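# Set the CPU cooler on the green felt mat

## Task

Place the CPU cooler so it rests in the same orientation shown in the reference image named manual. It must lie entirely on the dark green felt mat, and nothing else may be on that mat. Nothing may end up tipped over.

## Robot and tools

Robot: two UR7e-type six-joint arms, left_arm and right_arm, each ending in a Robotiq 2F-85 two-finger gripper. A wrist camera block sticks out to the gripper's +x side by up to 12 cm and turns with the hand. The arms can collide with each other, and a clearance check may hold back or alter commands that bring them close. A 'joint command not followed' line reports this.

Frames: the scene frame has its origin at table height, midway between the nominal bases, with +z up, +x out over the table and left_arm on the +y side. The image side does not follow the arm names. Hand positions (metres), quaternions (wxyz) and velocities in results are given in each arm's own base frame. Bases: left_arm at (+0.006, +0.336, +0.027) m, right_arm at (+0.041, -0.490, +0.027) m, both nearly unrotated. Printed hand poses can be a few cm off. end_effector_position is the centre of the closed finger pads; fingers point along the gripper's +z and close along its y.

The row: every command row holds 20 numbers, always for both arms together. First left_arm: six absolute joint angles in radians (shoulder pan, shoulder lift, elbow, wrist 1, wrist 2, wrist 3), then gripper position, force_limit, speed, activate. Then the same ten for right_arm. Joint ranges: elbow -3.142 to 3.142, all others -6.283 to 6.283. The four gripper numbers lie in [-1, 1]. position is absolute: +1 fully open (85 mm), about -0.8 pads touching, -1 closes until blocked. force_limit and speed shape grip strength and closing speed (-1 slow, about 20 mm/s; +1 about 150 mm/s); both start at +1. A slow close at low force_limit gives the gentlest grip. activate stays 0; send 1 only once when fault shows 7 or 13, with nothing touching the finger outsides. To leave a gripper unchanged, repeat its last position, force_limit and speed.

Tools:
- execute_actions(actions, cameras): actions is a list of actions; each action is a table of up to 15 rows, one row per 1/30 s step; a short table repeats its last row to step 15. An empty list returns a status with all camera images.
- move(target, speed, blend, stop_force, zero, blocking, cameras): target is one 20-number row or a list of up to 15 rows, absolute joint goals. speed is rad/s for the joint with farthest to travel, 0.004 to 3.14, default 0.5. blend rounds corners in rad (0 means stop at each). stop_force, 3 to 120 N, ends an arm's path when its wrist sensor feels that much push; use it with slow speeds to touch down, and omit it when lifting away from a contact. zero (default true) rezeroes the sensor before the move. blocking=false returns early and cannot be combined with stop_force. The result adds a 'move:' line: done, off_target, moving, held or fault.
- wait(seconds, cameras): 0 to 3600 s, sends nothing new.
- stop(cameras): brakes a running move.
- zoom_image(camera, region): region [x0, y0, x1, y1] pixels, at most 504 by 504, from the latest image of that camera.
- show_instructions(): shows the reference image.
- zero_wrist_force(arm): rezeroes that arm's force sensor.
- read_manual(section): licence texts only.
- finished_scene(scene): ends the scene; scene is the current scene number. Irreversible.

Cameras: cam_head_left, cam_head_right, cam_high, cam_low, cam_left_wrist, cam_right_wrist, each 896x504; ["all"] shows all.

Result lines: Joint positions, Joint velocities and Joint targets (rad, rad/s, per arm in joint order); Joint torques (drive output, offset and noisy, positive toward larger angles); Wrist force and Wrist torque along the hand's own axes plus a peak line; Tool commands; gripper position_measured in counts (3 open, about 130 = 40 mm, 230 pads meet), object_status (0 moving, 1 stopped opening, 2 stopped closing on something, 3 reached target), fault; motor temperatures; step readings after execute_actions; 'joint sent to its limit' when clipped at a range end. A firm grip shows object_status 2 after commanding -1.

Motion facts: joints move at most 3.14 rad/s; commands lag 0.09 to 0.22 s and fast moves can overshoot. Each joint target stays within 0.651 rad of its measured angle per step, and hand speed is capped at 4 m/s.

Avoid: outside force of roughly 150 N on any arm part or contact torque at a joint's limit (130 N m for shoulder and elbow joints, 24.3 N m for wrists) triggers a 10 s stop; wrist joints also fault if they lag more than 0.9 degrees from plan, shoulder and elbow more than 7.5. Arms are stiff, so commanding even slightly into a firm surface can fault; approach slowly with stop_force. Do not press the arms against each other or close a gripper on the other gripper. Don't drop a held object from height, release it while moving, swing it fast, squeeze hard while it still rests on the table, or knock anything over or off the table. Holding loads or stretched poses heats motors; at 85 °C the arm brakes for 30 to 60 s. A loose object may get nudged occasionally, so check images before finishing.

Each tool is called after ">>>" as a command line: name --argument value for each argument, lists and objects as JSON in quotes; but a table of rows of numbers goes row by row, as --pt "numbers of a row", without its own name.

Reference images:

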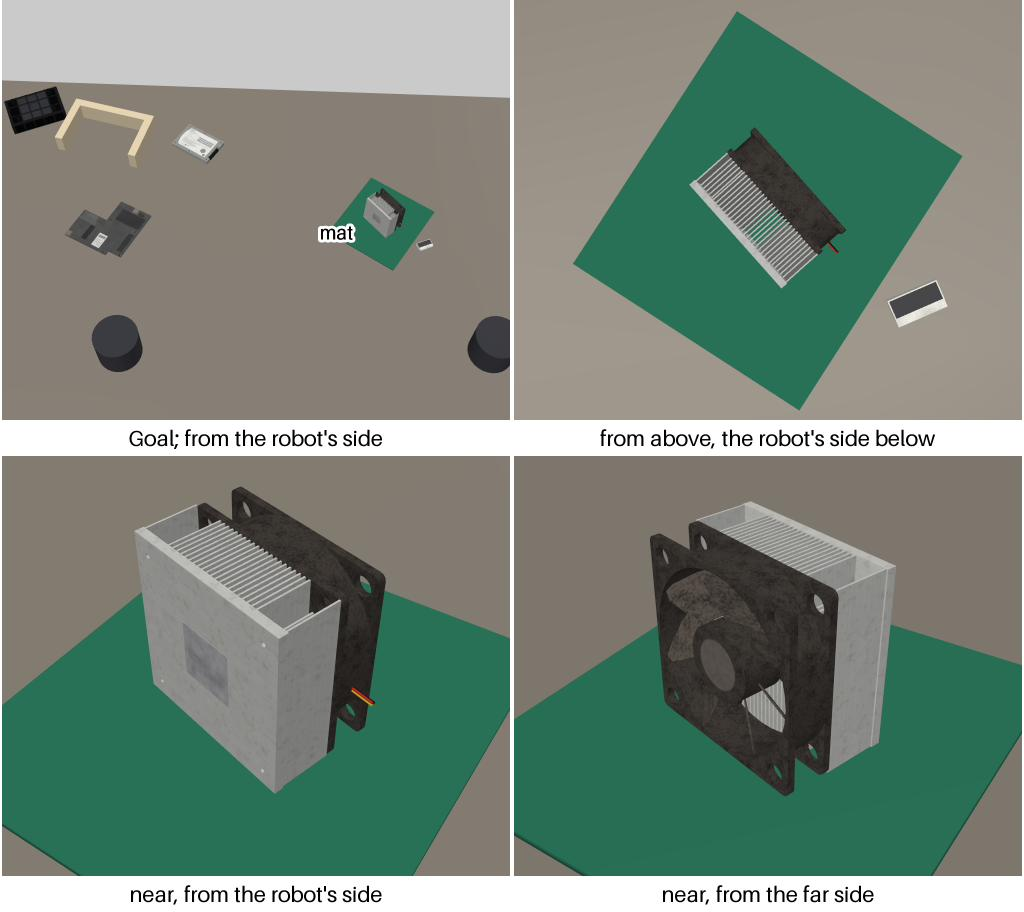

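## Session

>>> execute_actions --actions '[]'

Scene clock: 0.00 s.
left_arm: end_effector_position=(+0.1241, -0.6993, +0.1546) position_measured=3 object_status=3 fault=0 end_effector_quat_wxyz=(-0.063, +0.866, +0.494, -0.047) | right_arm: end_effector_position=(+0.5990, +0.0269, +0.2609) position_measured=3 object_status=3 fault=0 end_effector_quat_wxyz=(+0.150, +0.603, +0.268, +0.736)
Joint positions: left_arm=[-1.532 -0.966 1.216 -1.752 -1.713 0.577] | right_arm=[3.45 -2.184 -2.288 1.459 1.48 2.511]
Joint velocities: within noise
Joint torques (N m): no reading
Motor temperatures (°C): left_arm=[39 47 34 43 50 42] | right_arm=[34 37 36 47 51 42]
Wrist force (N): no reading
Wrist torque (N m): no reading
Wrist force, peak (N): no reading
Joint targets: left_arm=[-1.532 -0.966 1.216 -1.752 -1.713 0.577] | right_arm=[3.450 -2.184 -2.288 1.459 1.480 2.511]
Tool commands: left_gripper/position=+1.0 left_gripper/force_limit=+1.0 left_gripper/speed=+1.0 left_gripper/activate=+0.0 right_gripper/position=+1.0 right_gripper/force_limit=+1.0 right_gripper/speed=+1.0 right_gripper/activate=+0.0

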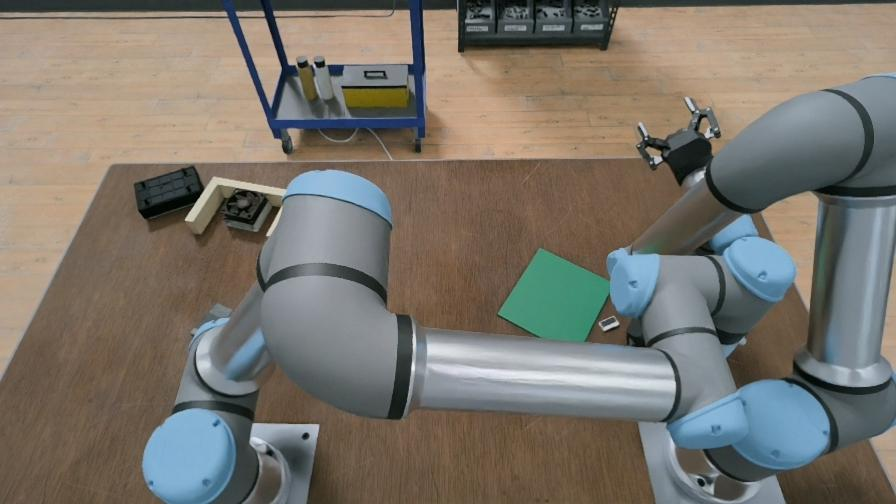

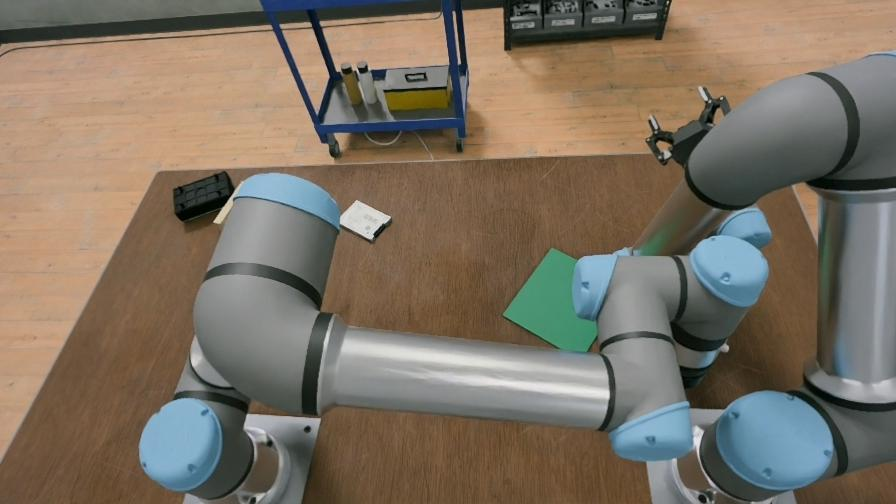

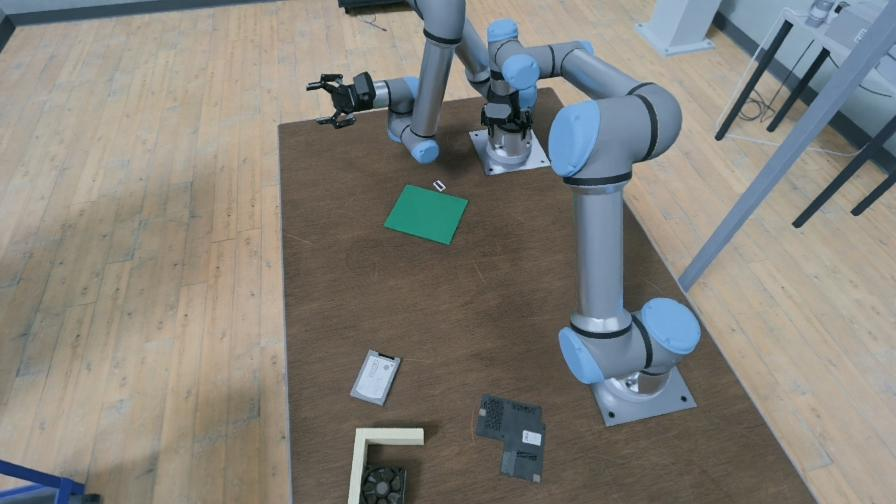

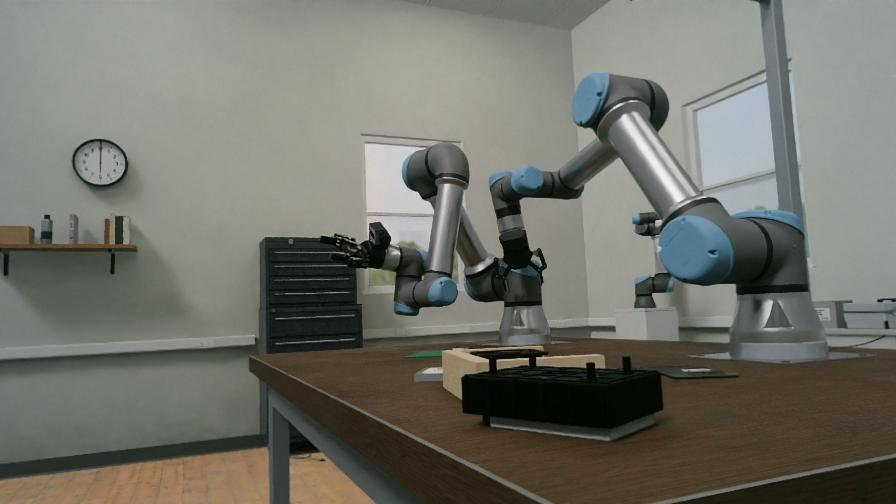

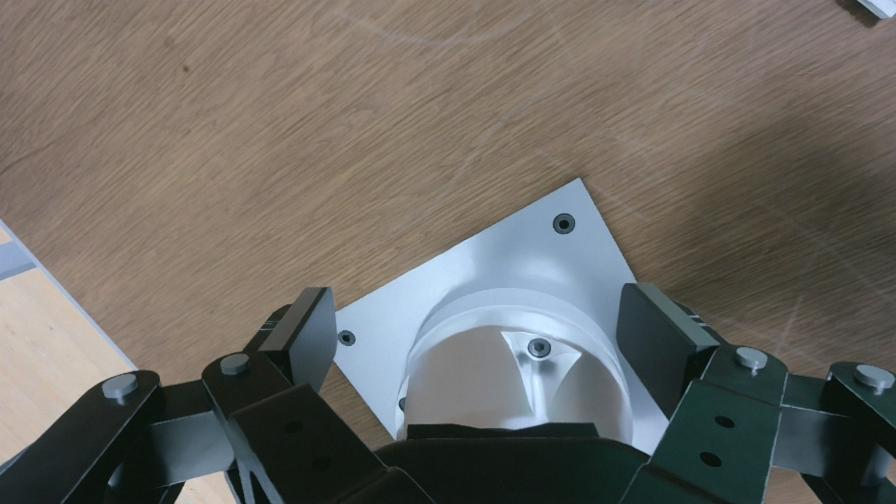

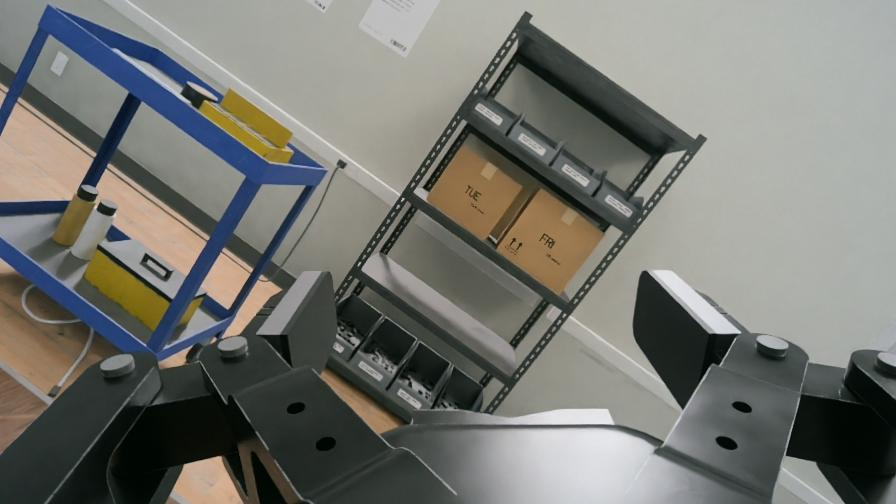

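>>> zoom_image --camera "cam_head_left" --region '[100, 140, 400, 310]'

>>> zoom_image --camera "cam_high" --region '[280, 320, 560, 504]'

>>> zoom_image --camera "cam_low" --region '[400, 320, 760, 460]'

>>> zoom_image --camera "cam_head_left" --region '[480, 220, 680, 370]'

Scaled by 1.680 from the camera's image (finer frame: 1280x720).

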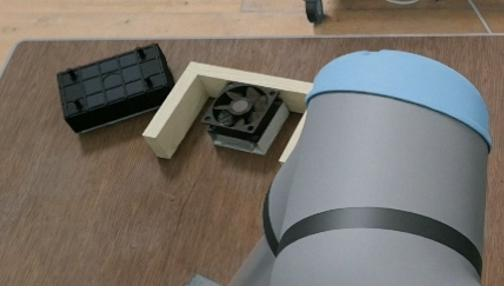

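Scaled by 1.800 from the camera's image (finer frame: 1280x720).

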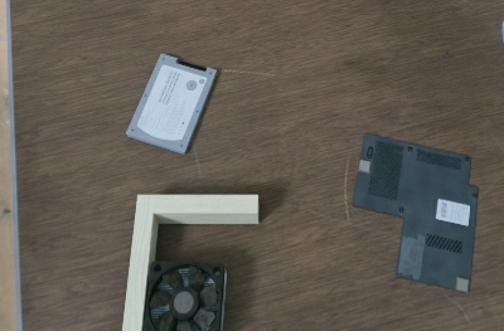

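Scaled by 1.400 from the camera's image (finer frame: 1280x720).

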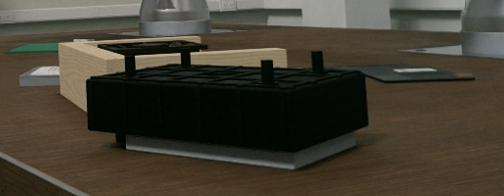

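Scaled by 2.520 from the camera's image (finer frame: 1280x720).

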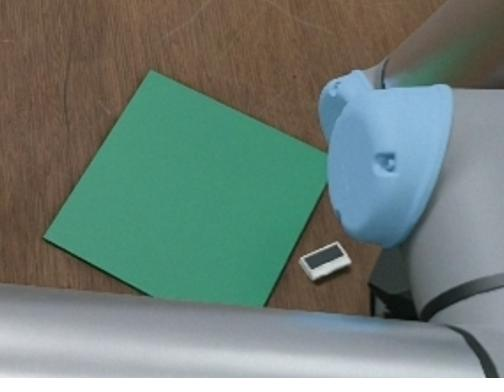

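>>> move --target '[0.174, -1.214, 1.224, -1.5805, -1.5708, 0.0, 1, 1, 1, 0, 2.55, -2.184, -2.288, 1.459, 1.48, 2.511, 1, 1, 1, 0]' --speed 1.2 --cameras '["all"]'

Scene clock: 103.77 s.
left_arm: end_effector_position=(+0.1584, -0.6912, +0.1588) position_measured=3 object_status=3 fault=0 end_effector_quat_wxyz=(-0.061, +0.850, +0.522, -0.047) | right_arm: end_effector_position=(+0.5984, -0.0386, +0.2609) position_measured=3 object_status=3 fault=0 end_effector_quat_wxyz=(+0.190, +0.617, +0.235, +0.727)
Joint positions: left_arm=[-1.484 -0.973 1.216 -1.747 -1.709 0.561] | right_arm=[3.341 -2.184 -2.288 1.459 1.48 2.511]
Joint torques (N m): left_arm=[8.59 -41.08 -32.41 -4.87 -3.05 2.07] | right_arm=[-5.55 31.69 12.38 1.66 -1.66 1.43]
Wrist force (N): left_arm=[1.0 0.3 0.2] | right_arm=[0.1 0.1 0.0]
Wrist torque (N m): left_arm=[0.03 -0.15 0.03] | right_arm=[0.02 -0.02 0.00]
Wrist force, peak (N): left_arm=[27.5 25.7 -9.0] | right_arm=[-2.0 2.7 -0.7]
Joint targets: left_arm=[-1.484 -0.973 1.216 -1.747 -1.709 0.561] | right_arm=[3.341 -2.184 -2.288 1.459 1.480 2.511]
move: held (left_arm; a check stopped the path), off_target (right_arm; braked when a check withheld steps of left_arm); limits=held; left_arm: the shoulder pan is farthest, 1.658 rad from its target; right_arm: the shoulder pan is farthest, 0.791 rad from its target
joint command not followed: on one or more control steps a check withheld the commanded joint targets of the left arm, and it was not sent them on those steps.
cause: the commanded joint targets, or the way to them, would bring a part of the robot too close to another arm (a part of this arm just beyond the wrist 2 and a part of the right arm just beyond the elbow, 32 mm apart when this arm was first held).

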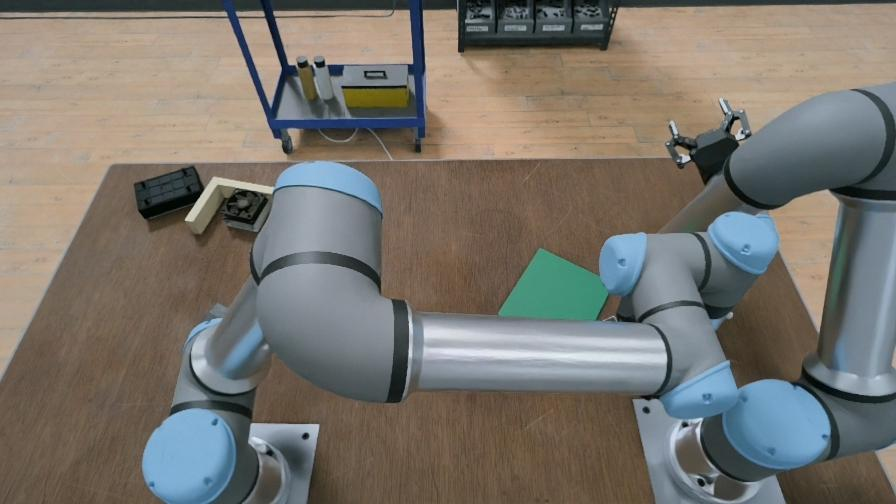

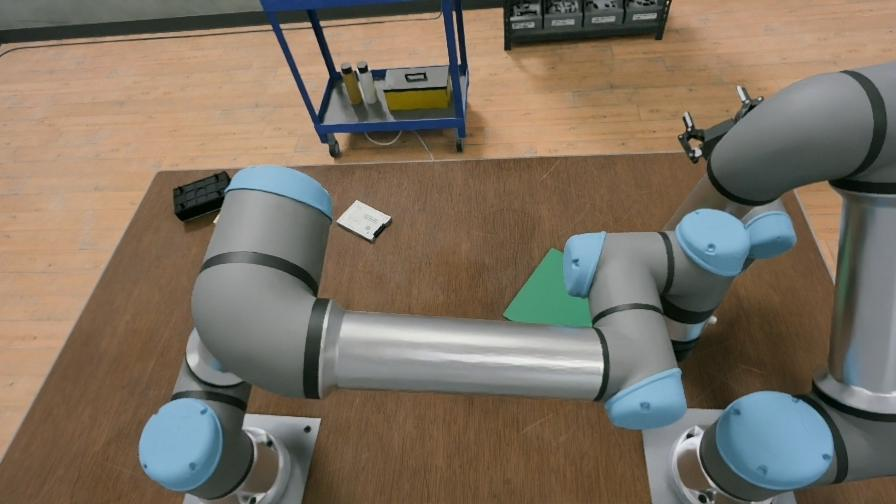

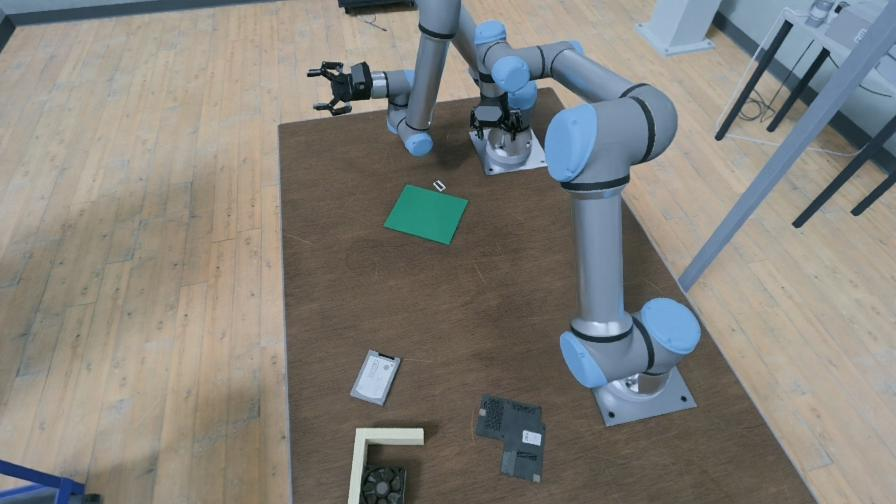

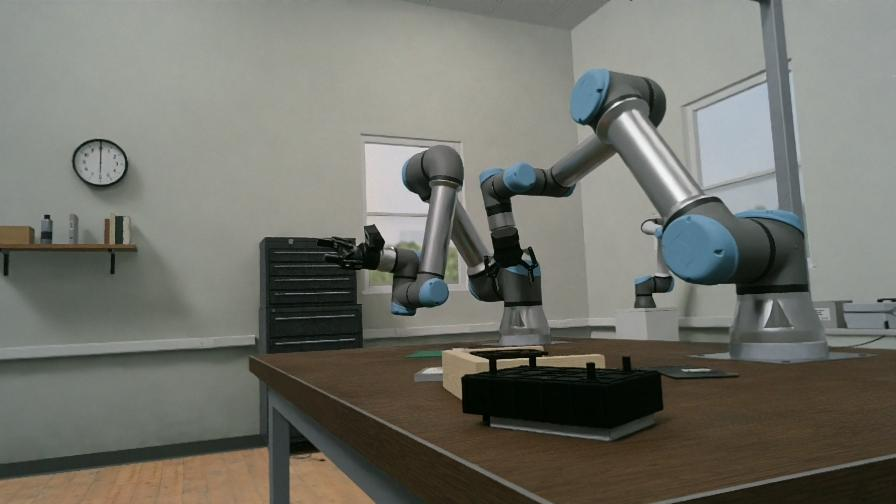

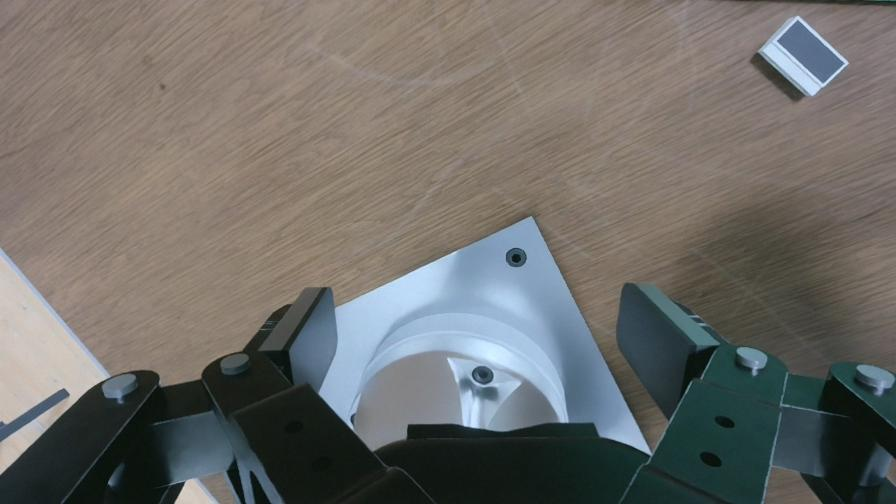

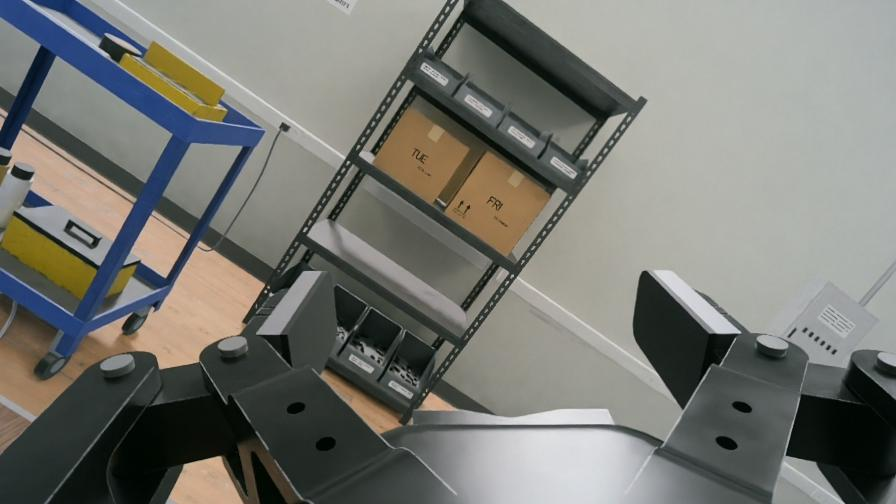

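>>> move --pt "-1.484 -0.973 1.216 -1.747 -1.709 0.561 1 1 1 0 2.75 -2.184 -2.288 1.459 1.48 2.511 1 1 1 0" --pt "0.174 -1.214 1.224 -1.5805 -1.5708 0.0 1 1 1 0 2.55 -2.184 -2.288 1.459 1.48 2.511 1 1 1 0" --speed 1.2 --blend '[0.15, 0]' --cameras '["cam_head_left", "cam_head_right", "cam_high", "cam_left_wrist"]'

Scene clock: 110.27 s.
left_arm: end_effector_position=(+0.6075, +0.2420, +0.2999) position_measured=3 object_status=3 fault=0 end_effector_quat_wxyz=(+0.000, -0.087, +0.996, +0.000) | right_arm: end_effector_position=(+0.3932, -0.4529, +0.2608) position_measured=3 object_status=3 fault=0 end_effector_quat_wxyz=(+0.455, +0.660, -0.021, +0.597)
Joint positions: left_arm=[0.174 -1.214 1.224 -1.58 -1.571 0] | right_arm=[2.55 -2.184 -2.288 1.459 1.48 2.511]
Joint torques (N m): left_arm=[9.28 -31.27 -20.33 -5.3 -2.72 0.56] | right_arm=[5.87 30.87 8.49 0.83 -0.16 1.87]
Wrist force (N): left_arm=[0.8 0.8 0.3] | right_arm=[0.2 -0.1 -0.2]
Wrist torque (N m): left_arm=[0.07 -0.13 -0.06] | right_arm=[-0.02 -0.04 -0.01]
Wrist force, peak (N): left_arm=[2.2 6.2 -0.7] | right_arm=[2.3 -3.0 1.1]
Joint targets: left_arm=[0.174 -1.214 1.224 -1.581 -1.571 0.000] | right_arm=[2.550 -2.184 -2.288 1.459 1.480 2.511]
move: done

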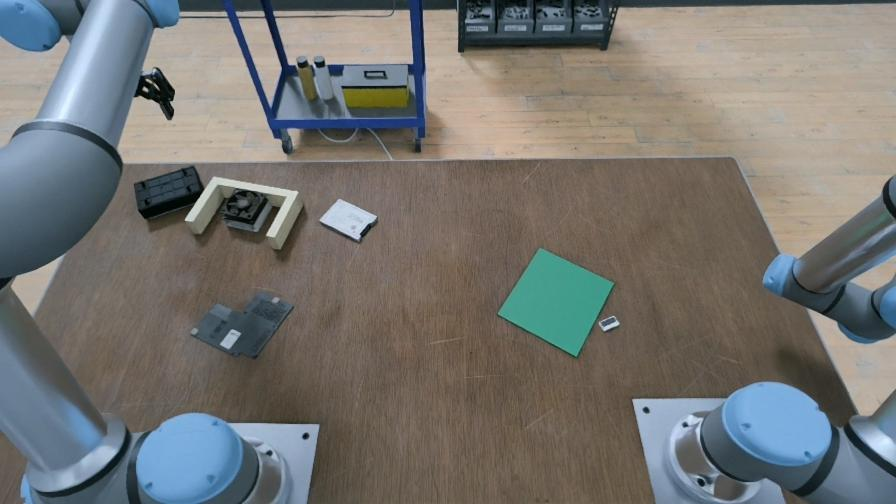

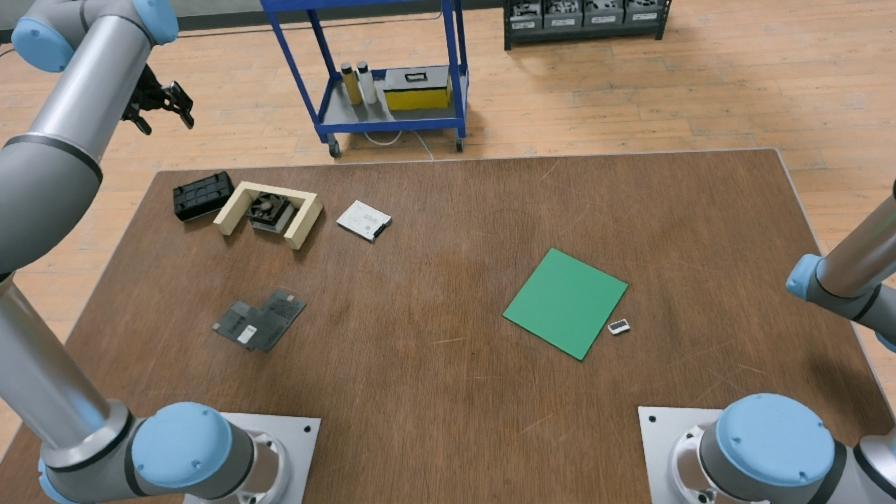

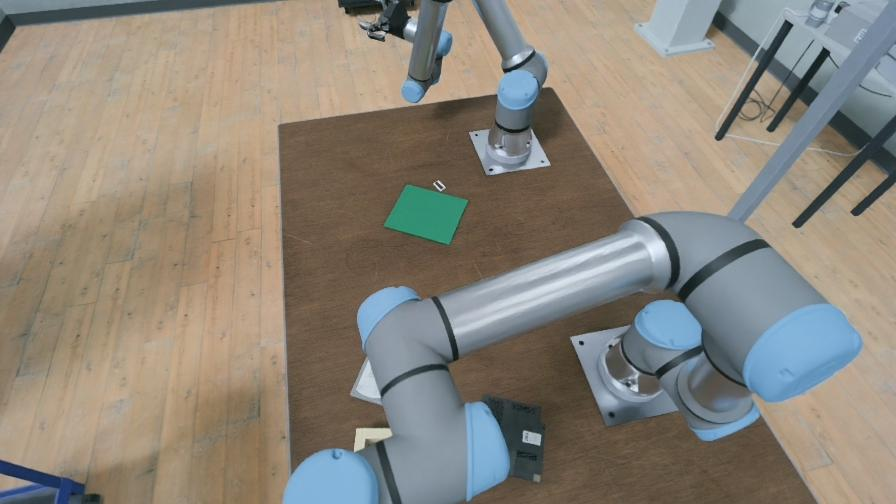

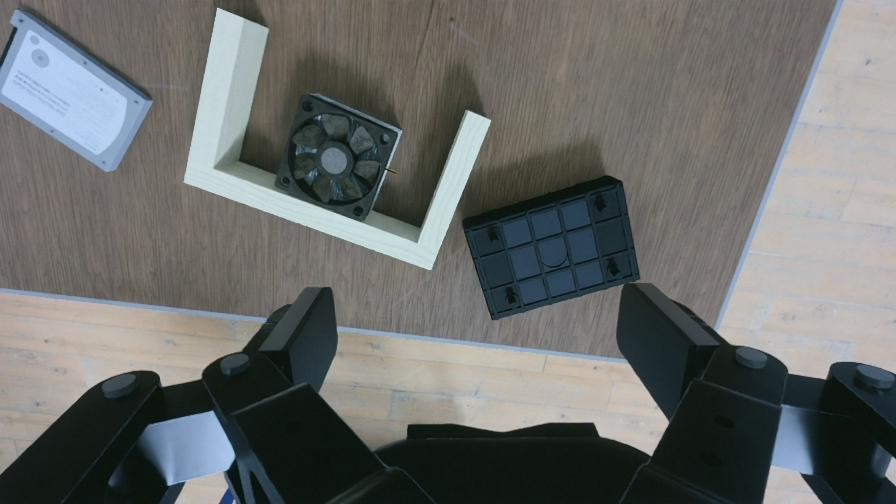

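>>> zoom_image --camera "cam_left_wrist" --region '[240, 70, 440, 240]'

>>> zoom_image --camera "cam_head_left" --region '[120, 150, 400, 280]'

>>> zoom_image --camera "cam_head_right" --region '[160, 150, 400, 270]'

Scaled by 2.520 from the camera's image (finer frame: 1280x720).

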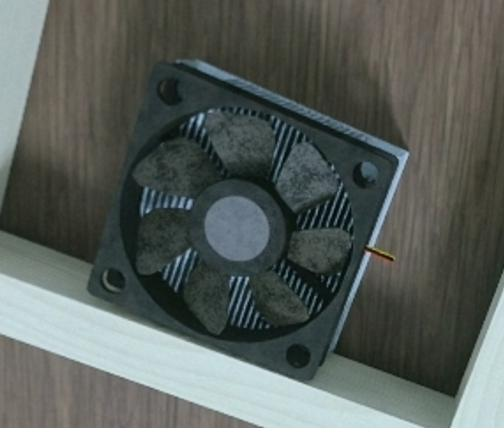

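Scaled by 1.800 from the camera's image (finer frame: 1280x720).

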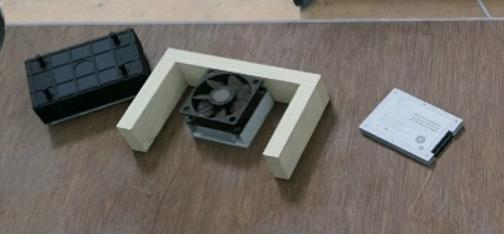

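Scaled by 2.100 from the camera's image (finer frame: 1280x720).

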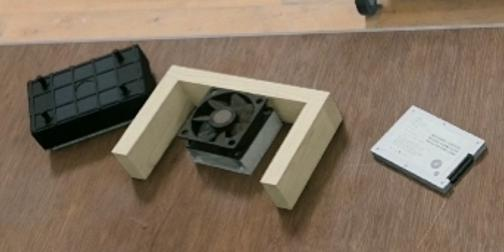

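>>> move --target '[-0.0119, -0.4753, 0.4826, 1.7684, 1.5275, 0.2052, 1, 1, 1, 0, 2.55, -2.184, -2.288, 1.459, 1.48, 2.511, 1, 1, 1, 0]' --speed 1.5 --cameras '["cam_left_wrist", "cam_high", "cam_head_left"]'

Scene clock: 265.80 s.
left_arm: end_effector_position=(+0.6220, +0.1371, +0.1229) position_measured=3 object_status=3 fault=0 end_effector_quat_wxyz=(-0.012, +0.988, -0.110, -0.104) | right_arm: end_effector_position=(+0.3932, -0.4529, +0.2608) position_measured=3 object_status=3 fault=0 end_effector_quat_wxyz=(+0.455, +0.660, -0.021, +0.597)
Joint positions: left_arm=[-0.012 -0.475 0.483 1.768 1.527 0.205] | right_arm=[2.55 -2.184 -2.288 1.459 1.48 2.511]
Joint torques (N m): left_arm=[8.05 -77.38 -10.76 6.04 1.62 -1.37] | right_arm=[6.71 43.28 2.88 0.72 1.64 0.88]
Wrist force (N): left_arm=[0.7 1.5 0.1] | right_arm=[0.4 -0.1 -0.2]
Wrist torque (N m): left_arm=[0.22 -0.20 -0.10] | right_arm=[-0.02 -0.07 -0.01]
Wrist force, peak (N): left_arm=[3.2 -0.8 2.4] | right_arm=[0.6 0.0 -0.1]
Joint targets: left_arm=[-0.012 -0.475 0.483 1.768 1.528 0.205] | right_arm=[2.550 -2.184 -2.288 1.459 1.480 2.511]
move: done
Images, in order (width x height): cam_head_left 896x504, cam_high 896x504, cam_left_wrist 896x504.

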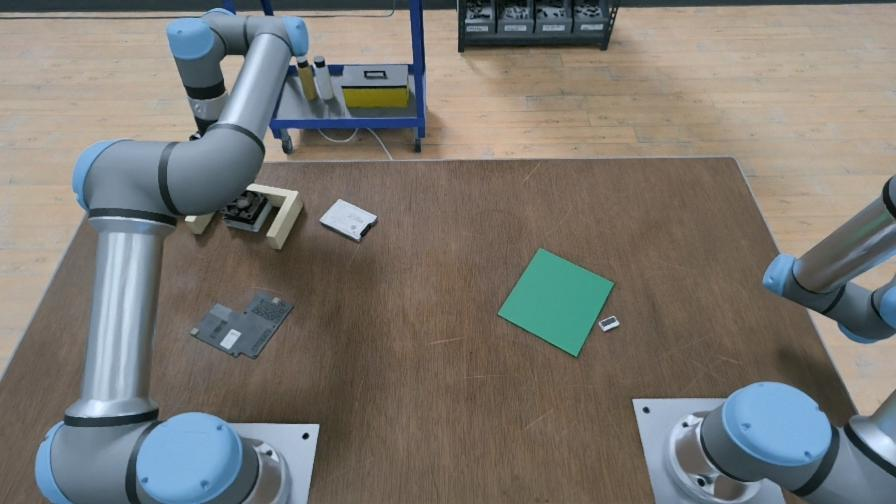

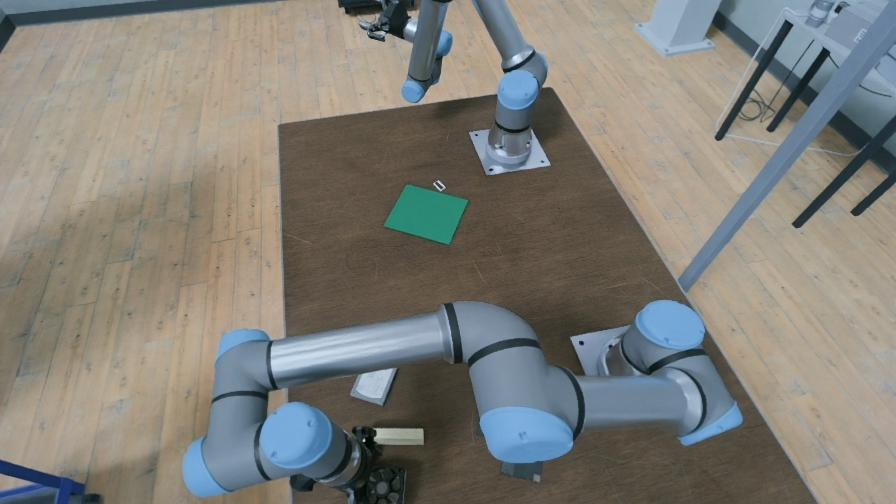

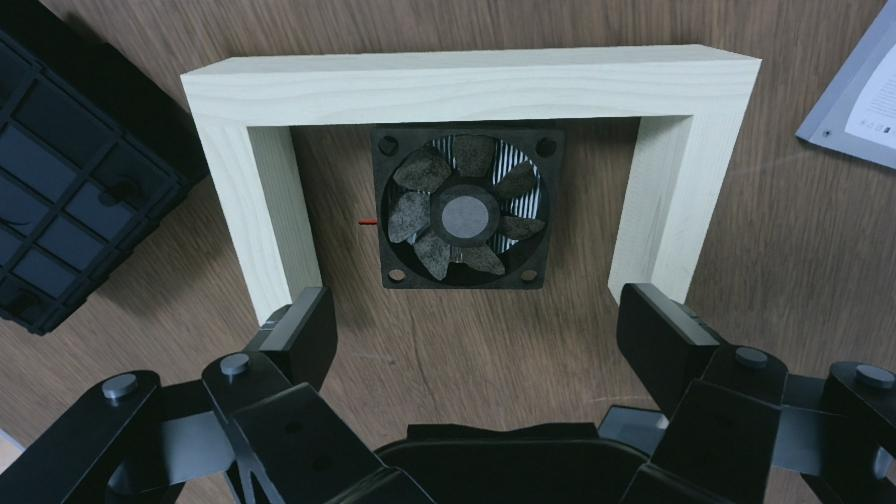

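>>> zoom_image --camera "cam_left_wrist" --region '[340, 100, 600, 310]'

Scaled by 1.938 from the camera's image (finer frame: 1280x720).

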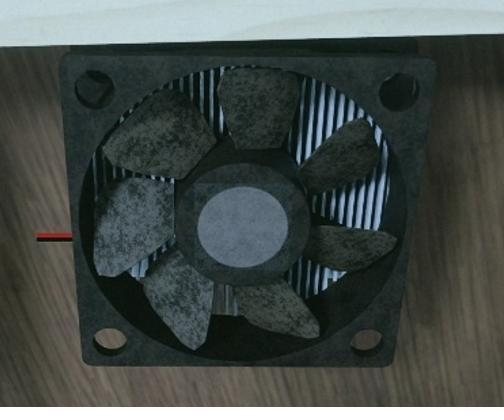

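>>> zoom_image --camera "cam_left_wrist" --region '[240, 260, 380, 400]'

>>> zoom_image --camera "cam_left_wrist" --region '[600, 260, 740, 400]'

>>> zoom_image --camera "cam_head_left" --region '[180, 170, 320, 260]'

>>> zoom_image --camera "cam_high" --region '[320, 400, 460, 504]'

Scaled by 3.600 from the camera's image (finer frame: 1280x720).

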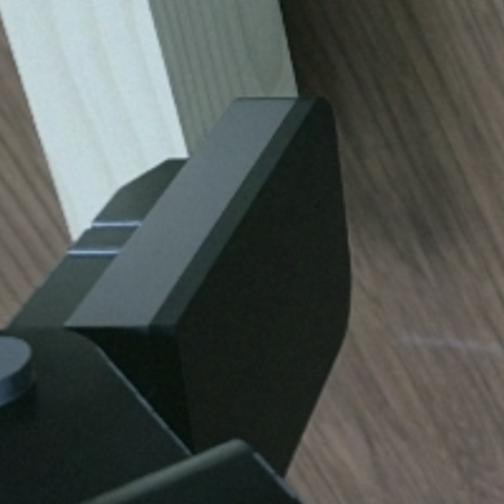

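Scaled by 3.600 from the camera's image (finer frame: 1280x720).

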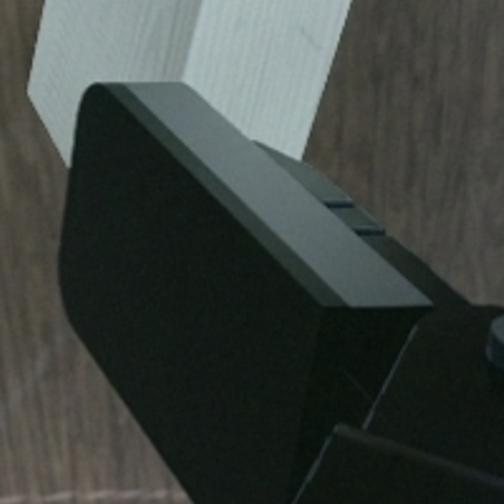

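Scaled by 3.600 from the camera's image (finer frame: 1280x720).

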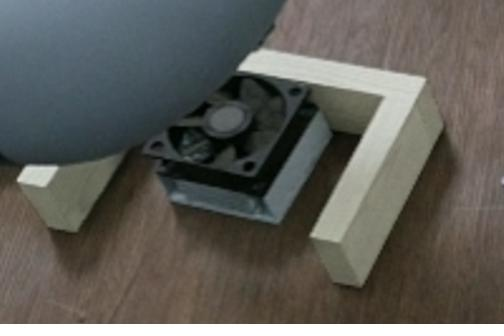

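Scaled by 3.600 from the camera's image (finer frame: 1280x720).

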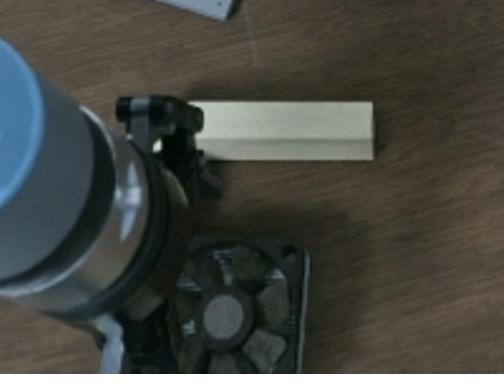

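>>> move --target '[-0.0153, -0.4292, 0.5705, 1.6338, 1.5247, 0.219, 1, 1, 1, 0, 2.55, -2.184, -2.288, 1.459, 1.48, 2.511, 1, 1, 1, 0]' --speed 0.4 --cameras '["cam_left_wrist", "cam_high", "cam_head_right"]'

>>> zoom_image --camera "cam_left_wrist" --region '[240, 100, 700, 400]'

Scene clock: 392.87 s.
left_arm: end_effector_position=(+0.6271, +0.1355, +0.0530) position_measured=3 object_status=3 fault=0 end_effector_quat_wxyz=(-0.012, +0.987, -0.119, -0.104) | right_arm: end_effector_position=(+0.3932, -0.4529, +0.2608) position_measured=3 object_status=3 fault=0 end_effector_quat_wxyz=(+0.455, +0.660, -0.021, +0.597)
Joint positions: left_arm=[-0.015 -0.429 0.57 1.634 1.525 0.219] | right_arm=[2.55 -2.184 -2.288 1.459 1.48 2.511]
Joint torques (N m): left_arm=[1.4 -77.89 -18.01 1.8 -0.76 -1.44] | right_arm=[6.75 42.71 1.55 0.86 1.57 0.48]
Wrist force (N): left_arm=[0.6 1.4 0.2] | right_arm=[0.4 -0.2 0.1]
Wrist torque (N m): left_arm=[0.14 -0.11 -0.09] | right_arm=[-0.04 -0.08 -0.01]
Wrist force, peak (N): left_arm=[1.5 1.3 2.7] | right_arm=[0.6 0.0 0.1]
Joint targets: left_arm=[-0.015 -0.429 0.571 1.634 1.525 0.219] | right_arm=[2.550 -2.184 -2.288 1.459 1.480 2.511]
move: done
Images, in order (width x height): cam_head_right 896x504, cam_high 896x504, cam_left_wrist 896x504.

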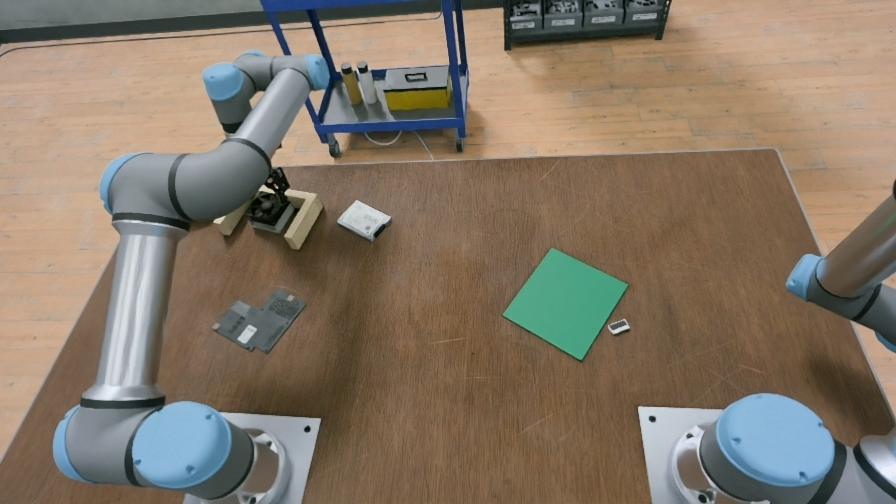

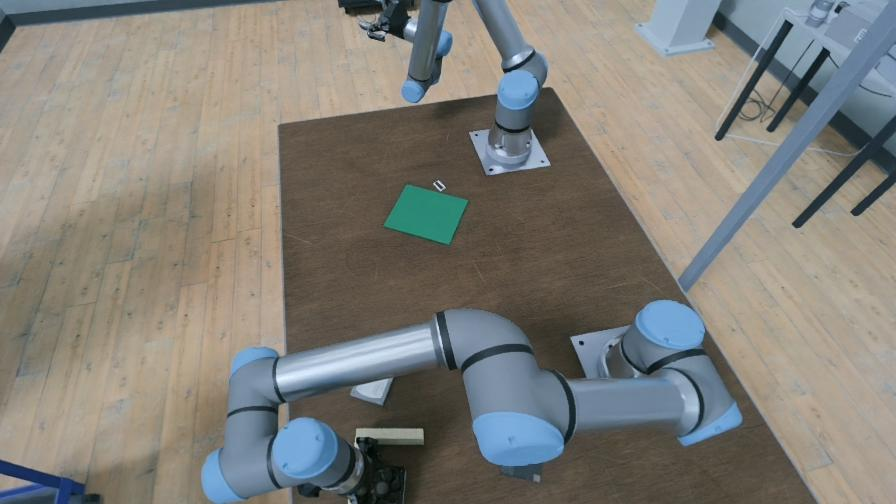

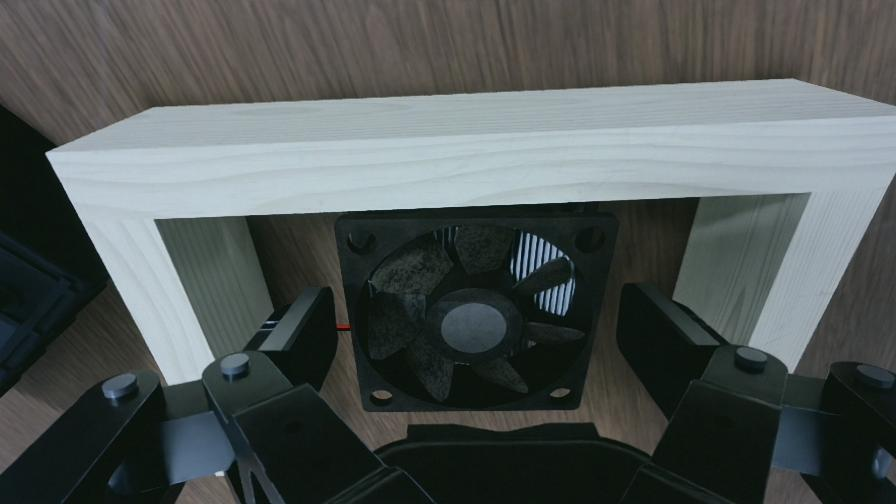

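Scaled by 1.096 from the camera's image (finer frame: 1280x720).

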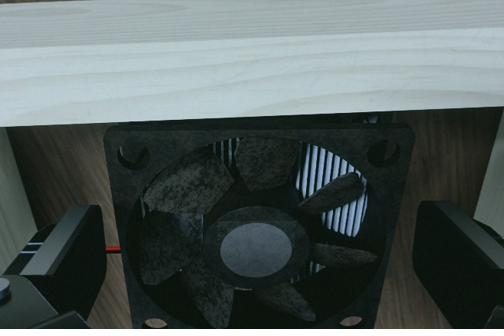

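>>> move --target '[-0.0124, -0.4292, 0.6797, 1.5245, 1.5241, 0.2219, 1, 1, 1, 0, 2.55, -2.184, -2.288, 1.459, 1.48, 2.511, 1, 1, 1, 0]' --speed 0.05 --stop_force 10 --cameras '["cam_left_wrist"]'

Scene clock: 401.53 s.
left_arm: end_effector_position=(+0.6185, +0.1376, +0.0110) position_measured=3 object_status=3 fault=0 end_effector_quat_wxyz=(-0.012, +0.987, -0.119, -0.104) | right_arm: end_effector_position=(+0.3932, -0.4529, +0.2608) position_measured=3 object_status=3 fault=0 end_effector_quat_wxyz=(+0.455, +0.660, -0.021, +0.597)
Joint positions: left_arm=[-0.012 -0.429 0.68 1.525 1.524 0.222] | right_arm=[2.55 -2.184 -2.288 1.459 1.48 2.511]
Joint torques (N m): left_arm=[5.44 -66.37 -27.63 6.12 -2.61 1.22] | right_arm=[5.74 43.13 2.3 0.84 1.56 0.07]
Wrist force (N): left_arm=[0.9 1.3 0.0] | right_arm=[0.3 -0.1 0.0]
Wrist torque (N m): left_arm=[0.17 -0.17 -0.10] | right_arm=[-0.02 -0.07 0.00]
Wrist force, peak (N): left_arm=[0.9 1.5 -0.5] | right_arm=[0.6 0.1 0.2]
Joint targets: left_arm=[-0.012 -0.429 0.680 1.524 1.524 0.222] | right_arm=[2.550 -2.184 -2.288 1.459 1.480 2.511]
move: done

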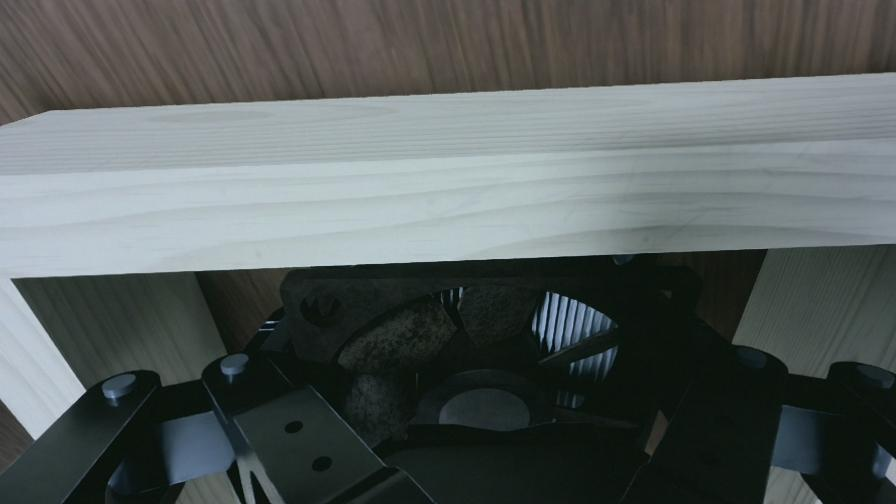

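>>> move --target '[-0.0124, -0.4292, 0.6797, 1.5245, 1.5241, 0.2219, -1, -0.3, -1, 0, 2.55, -2.184, -2.288, 1.459, 1.48, 2.511, 1, 1, 1, 0]' --speed 0.1

Scene clock: 405.87 s.
left_arm: end_effector_position=(+0.6185, +0.1376, +0.0110) position_measured=19 object_status=2 fault=0 end_effector_quat_wxyz=(-0.012, +0.987, -0.119, -0.104) | right_arm: end_effector_position=(+0.3932, -0.4529, +0.2608) position_measured=3 object_status=3 fault=0 end_effector_quat_wxyz=(+0.455, +0.660, -0.021, +0.597)
Joint positions: left_arm=[-0.012 -0.429 0.68 1.525 1.524 0.222] | right_arm=[2.55 -2.184 -2.288 1.459 1.48 2.511]
Joint torques (N m): left_arm=[-3.63 -54.19 -24.73 5.09 -1.73 -0.46] | right_arm=[6.33 43.28 2.21 0.68 1.61 -0.5]
Wrist force (N): left_arm=[1.5 0.9 -7.4] | right_arm=[0.5 -0.1 0.1]
Wrist torque (N m): left_arm=[0.31 -0.22 -0.13] | right_arm=[-0.01 -0.09 -0.01]
Wrist force, peak (N): left_arm=[1.7 0.6 -7.8] | right_arm=[0.6 0.1 0.1]
Joint targets: left_arm=[-0.012 -0.429 0.680 1.524 1.524 0.222] | right_arm=[2.550 -2.184 -2.288 1.459 1.480 2.511]
move: done


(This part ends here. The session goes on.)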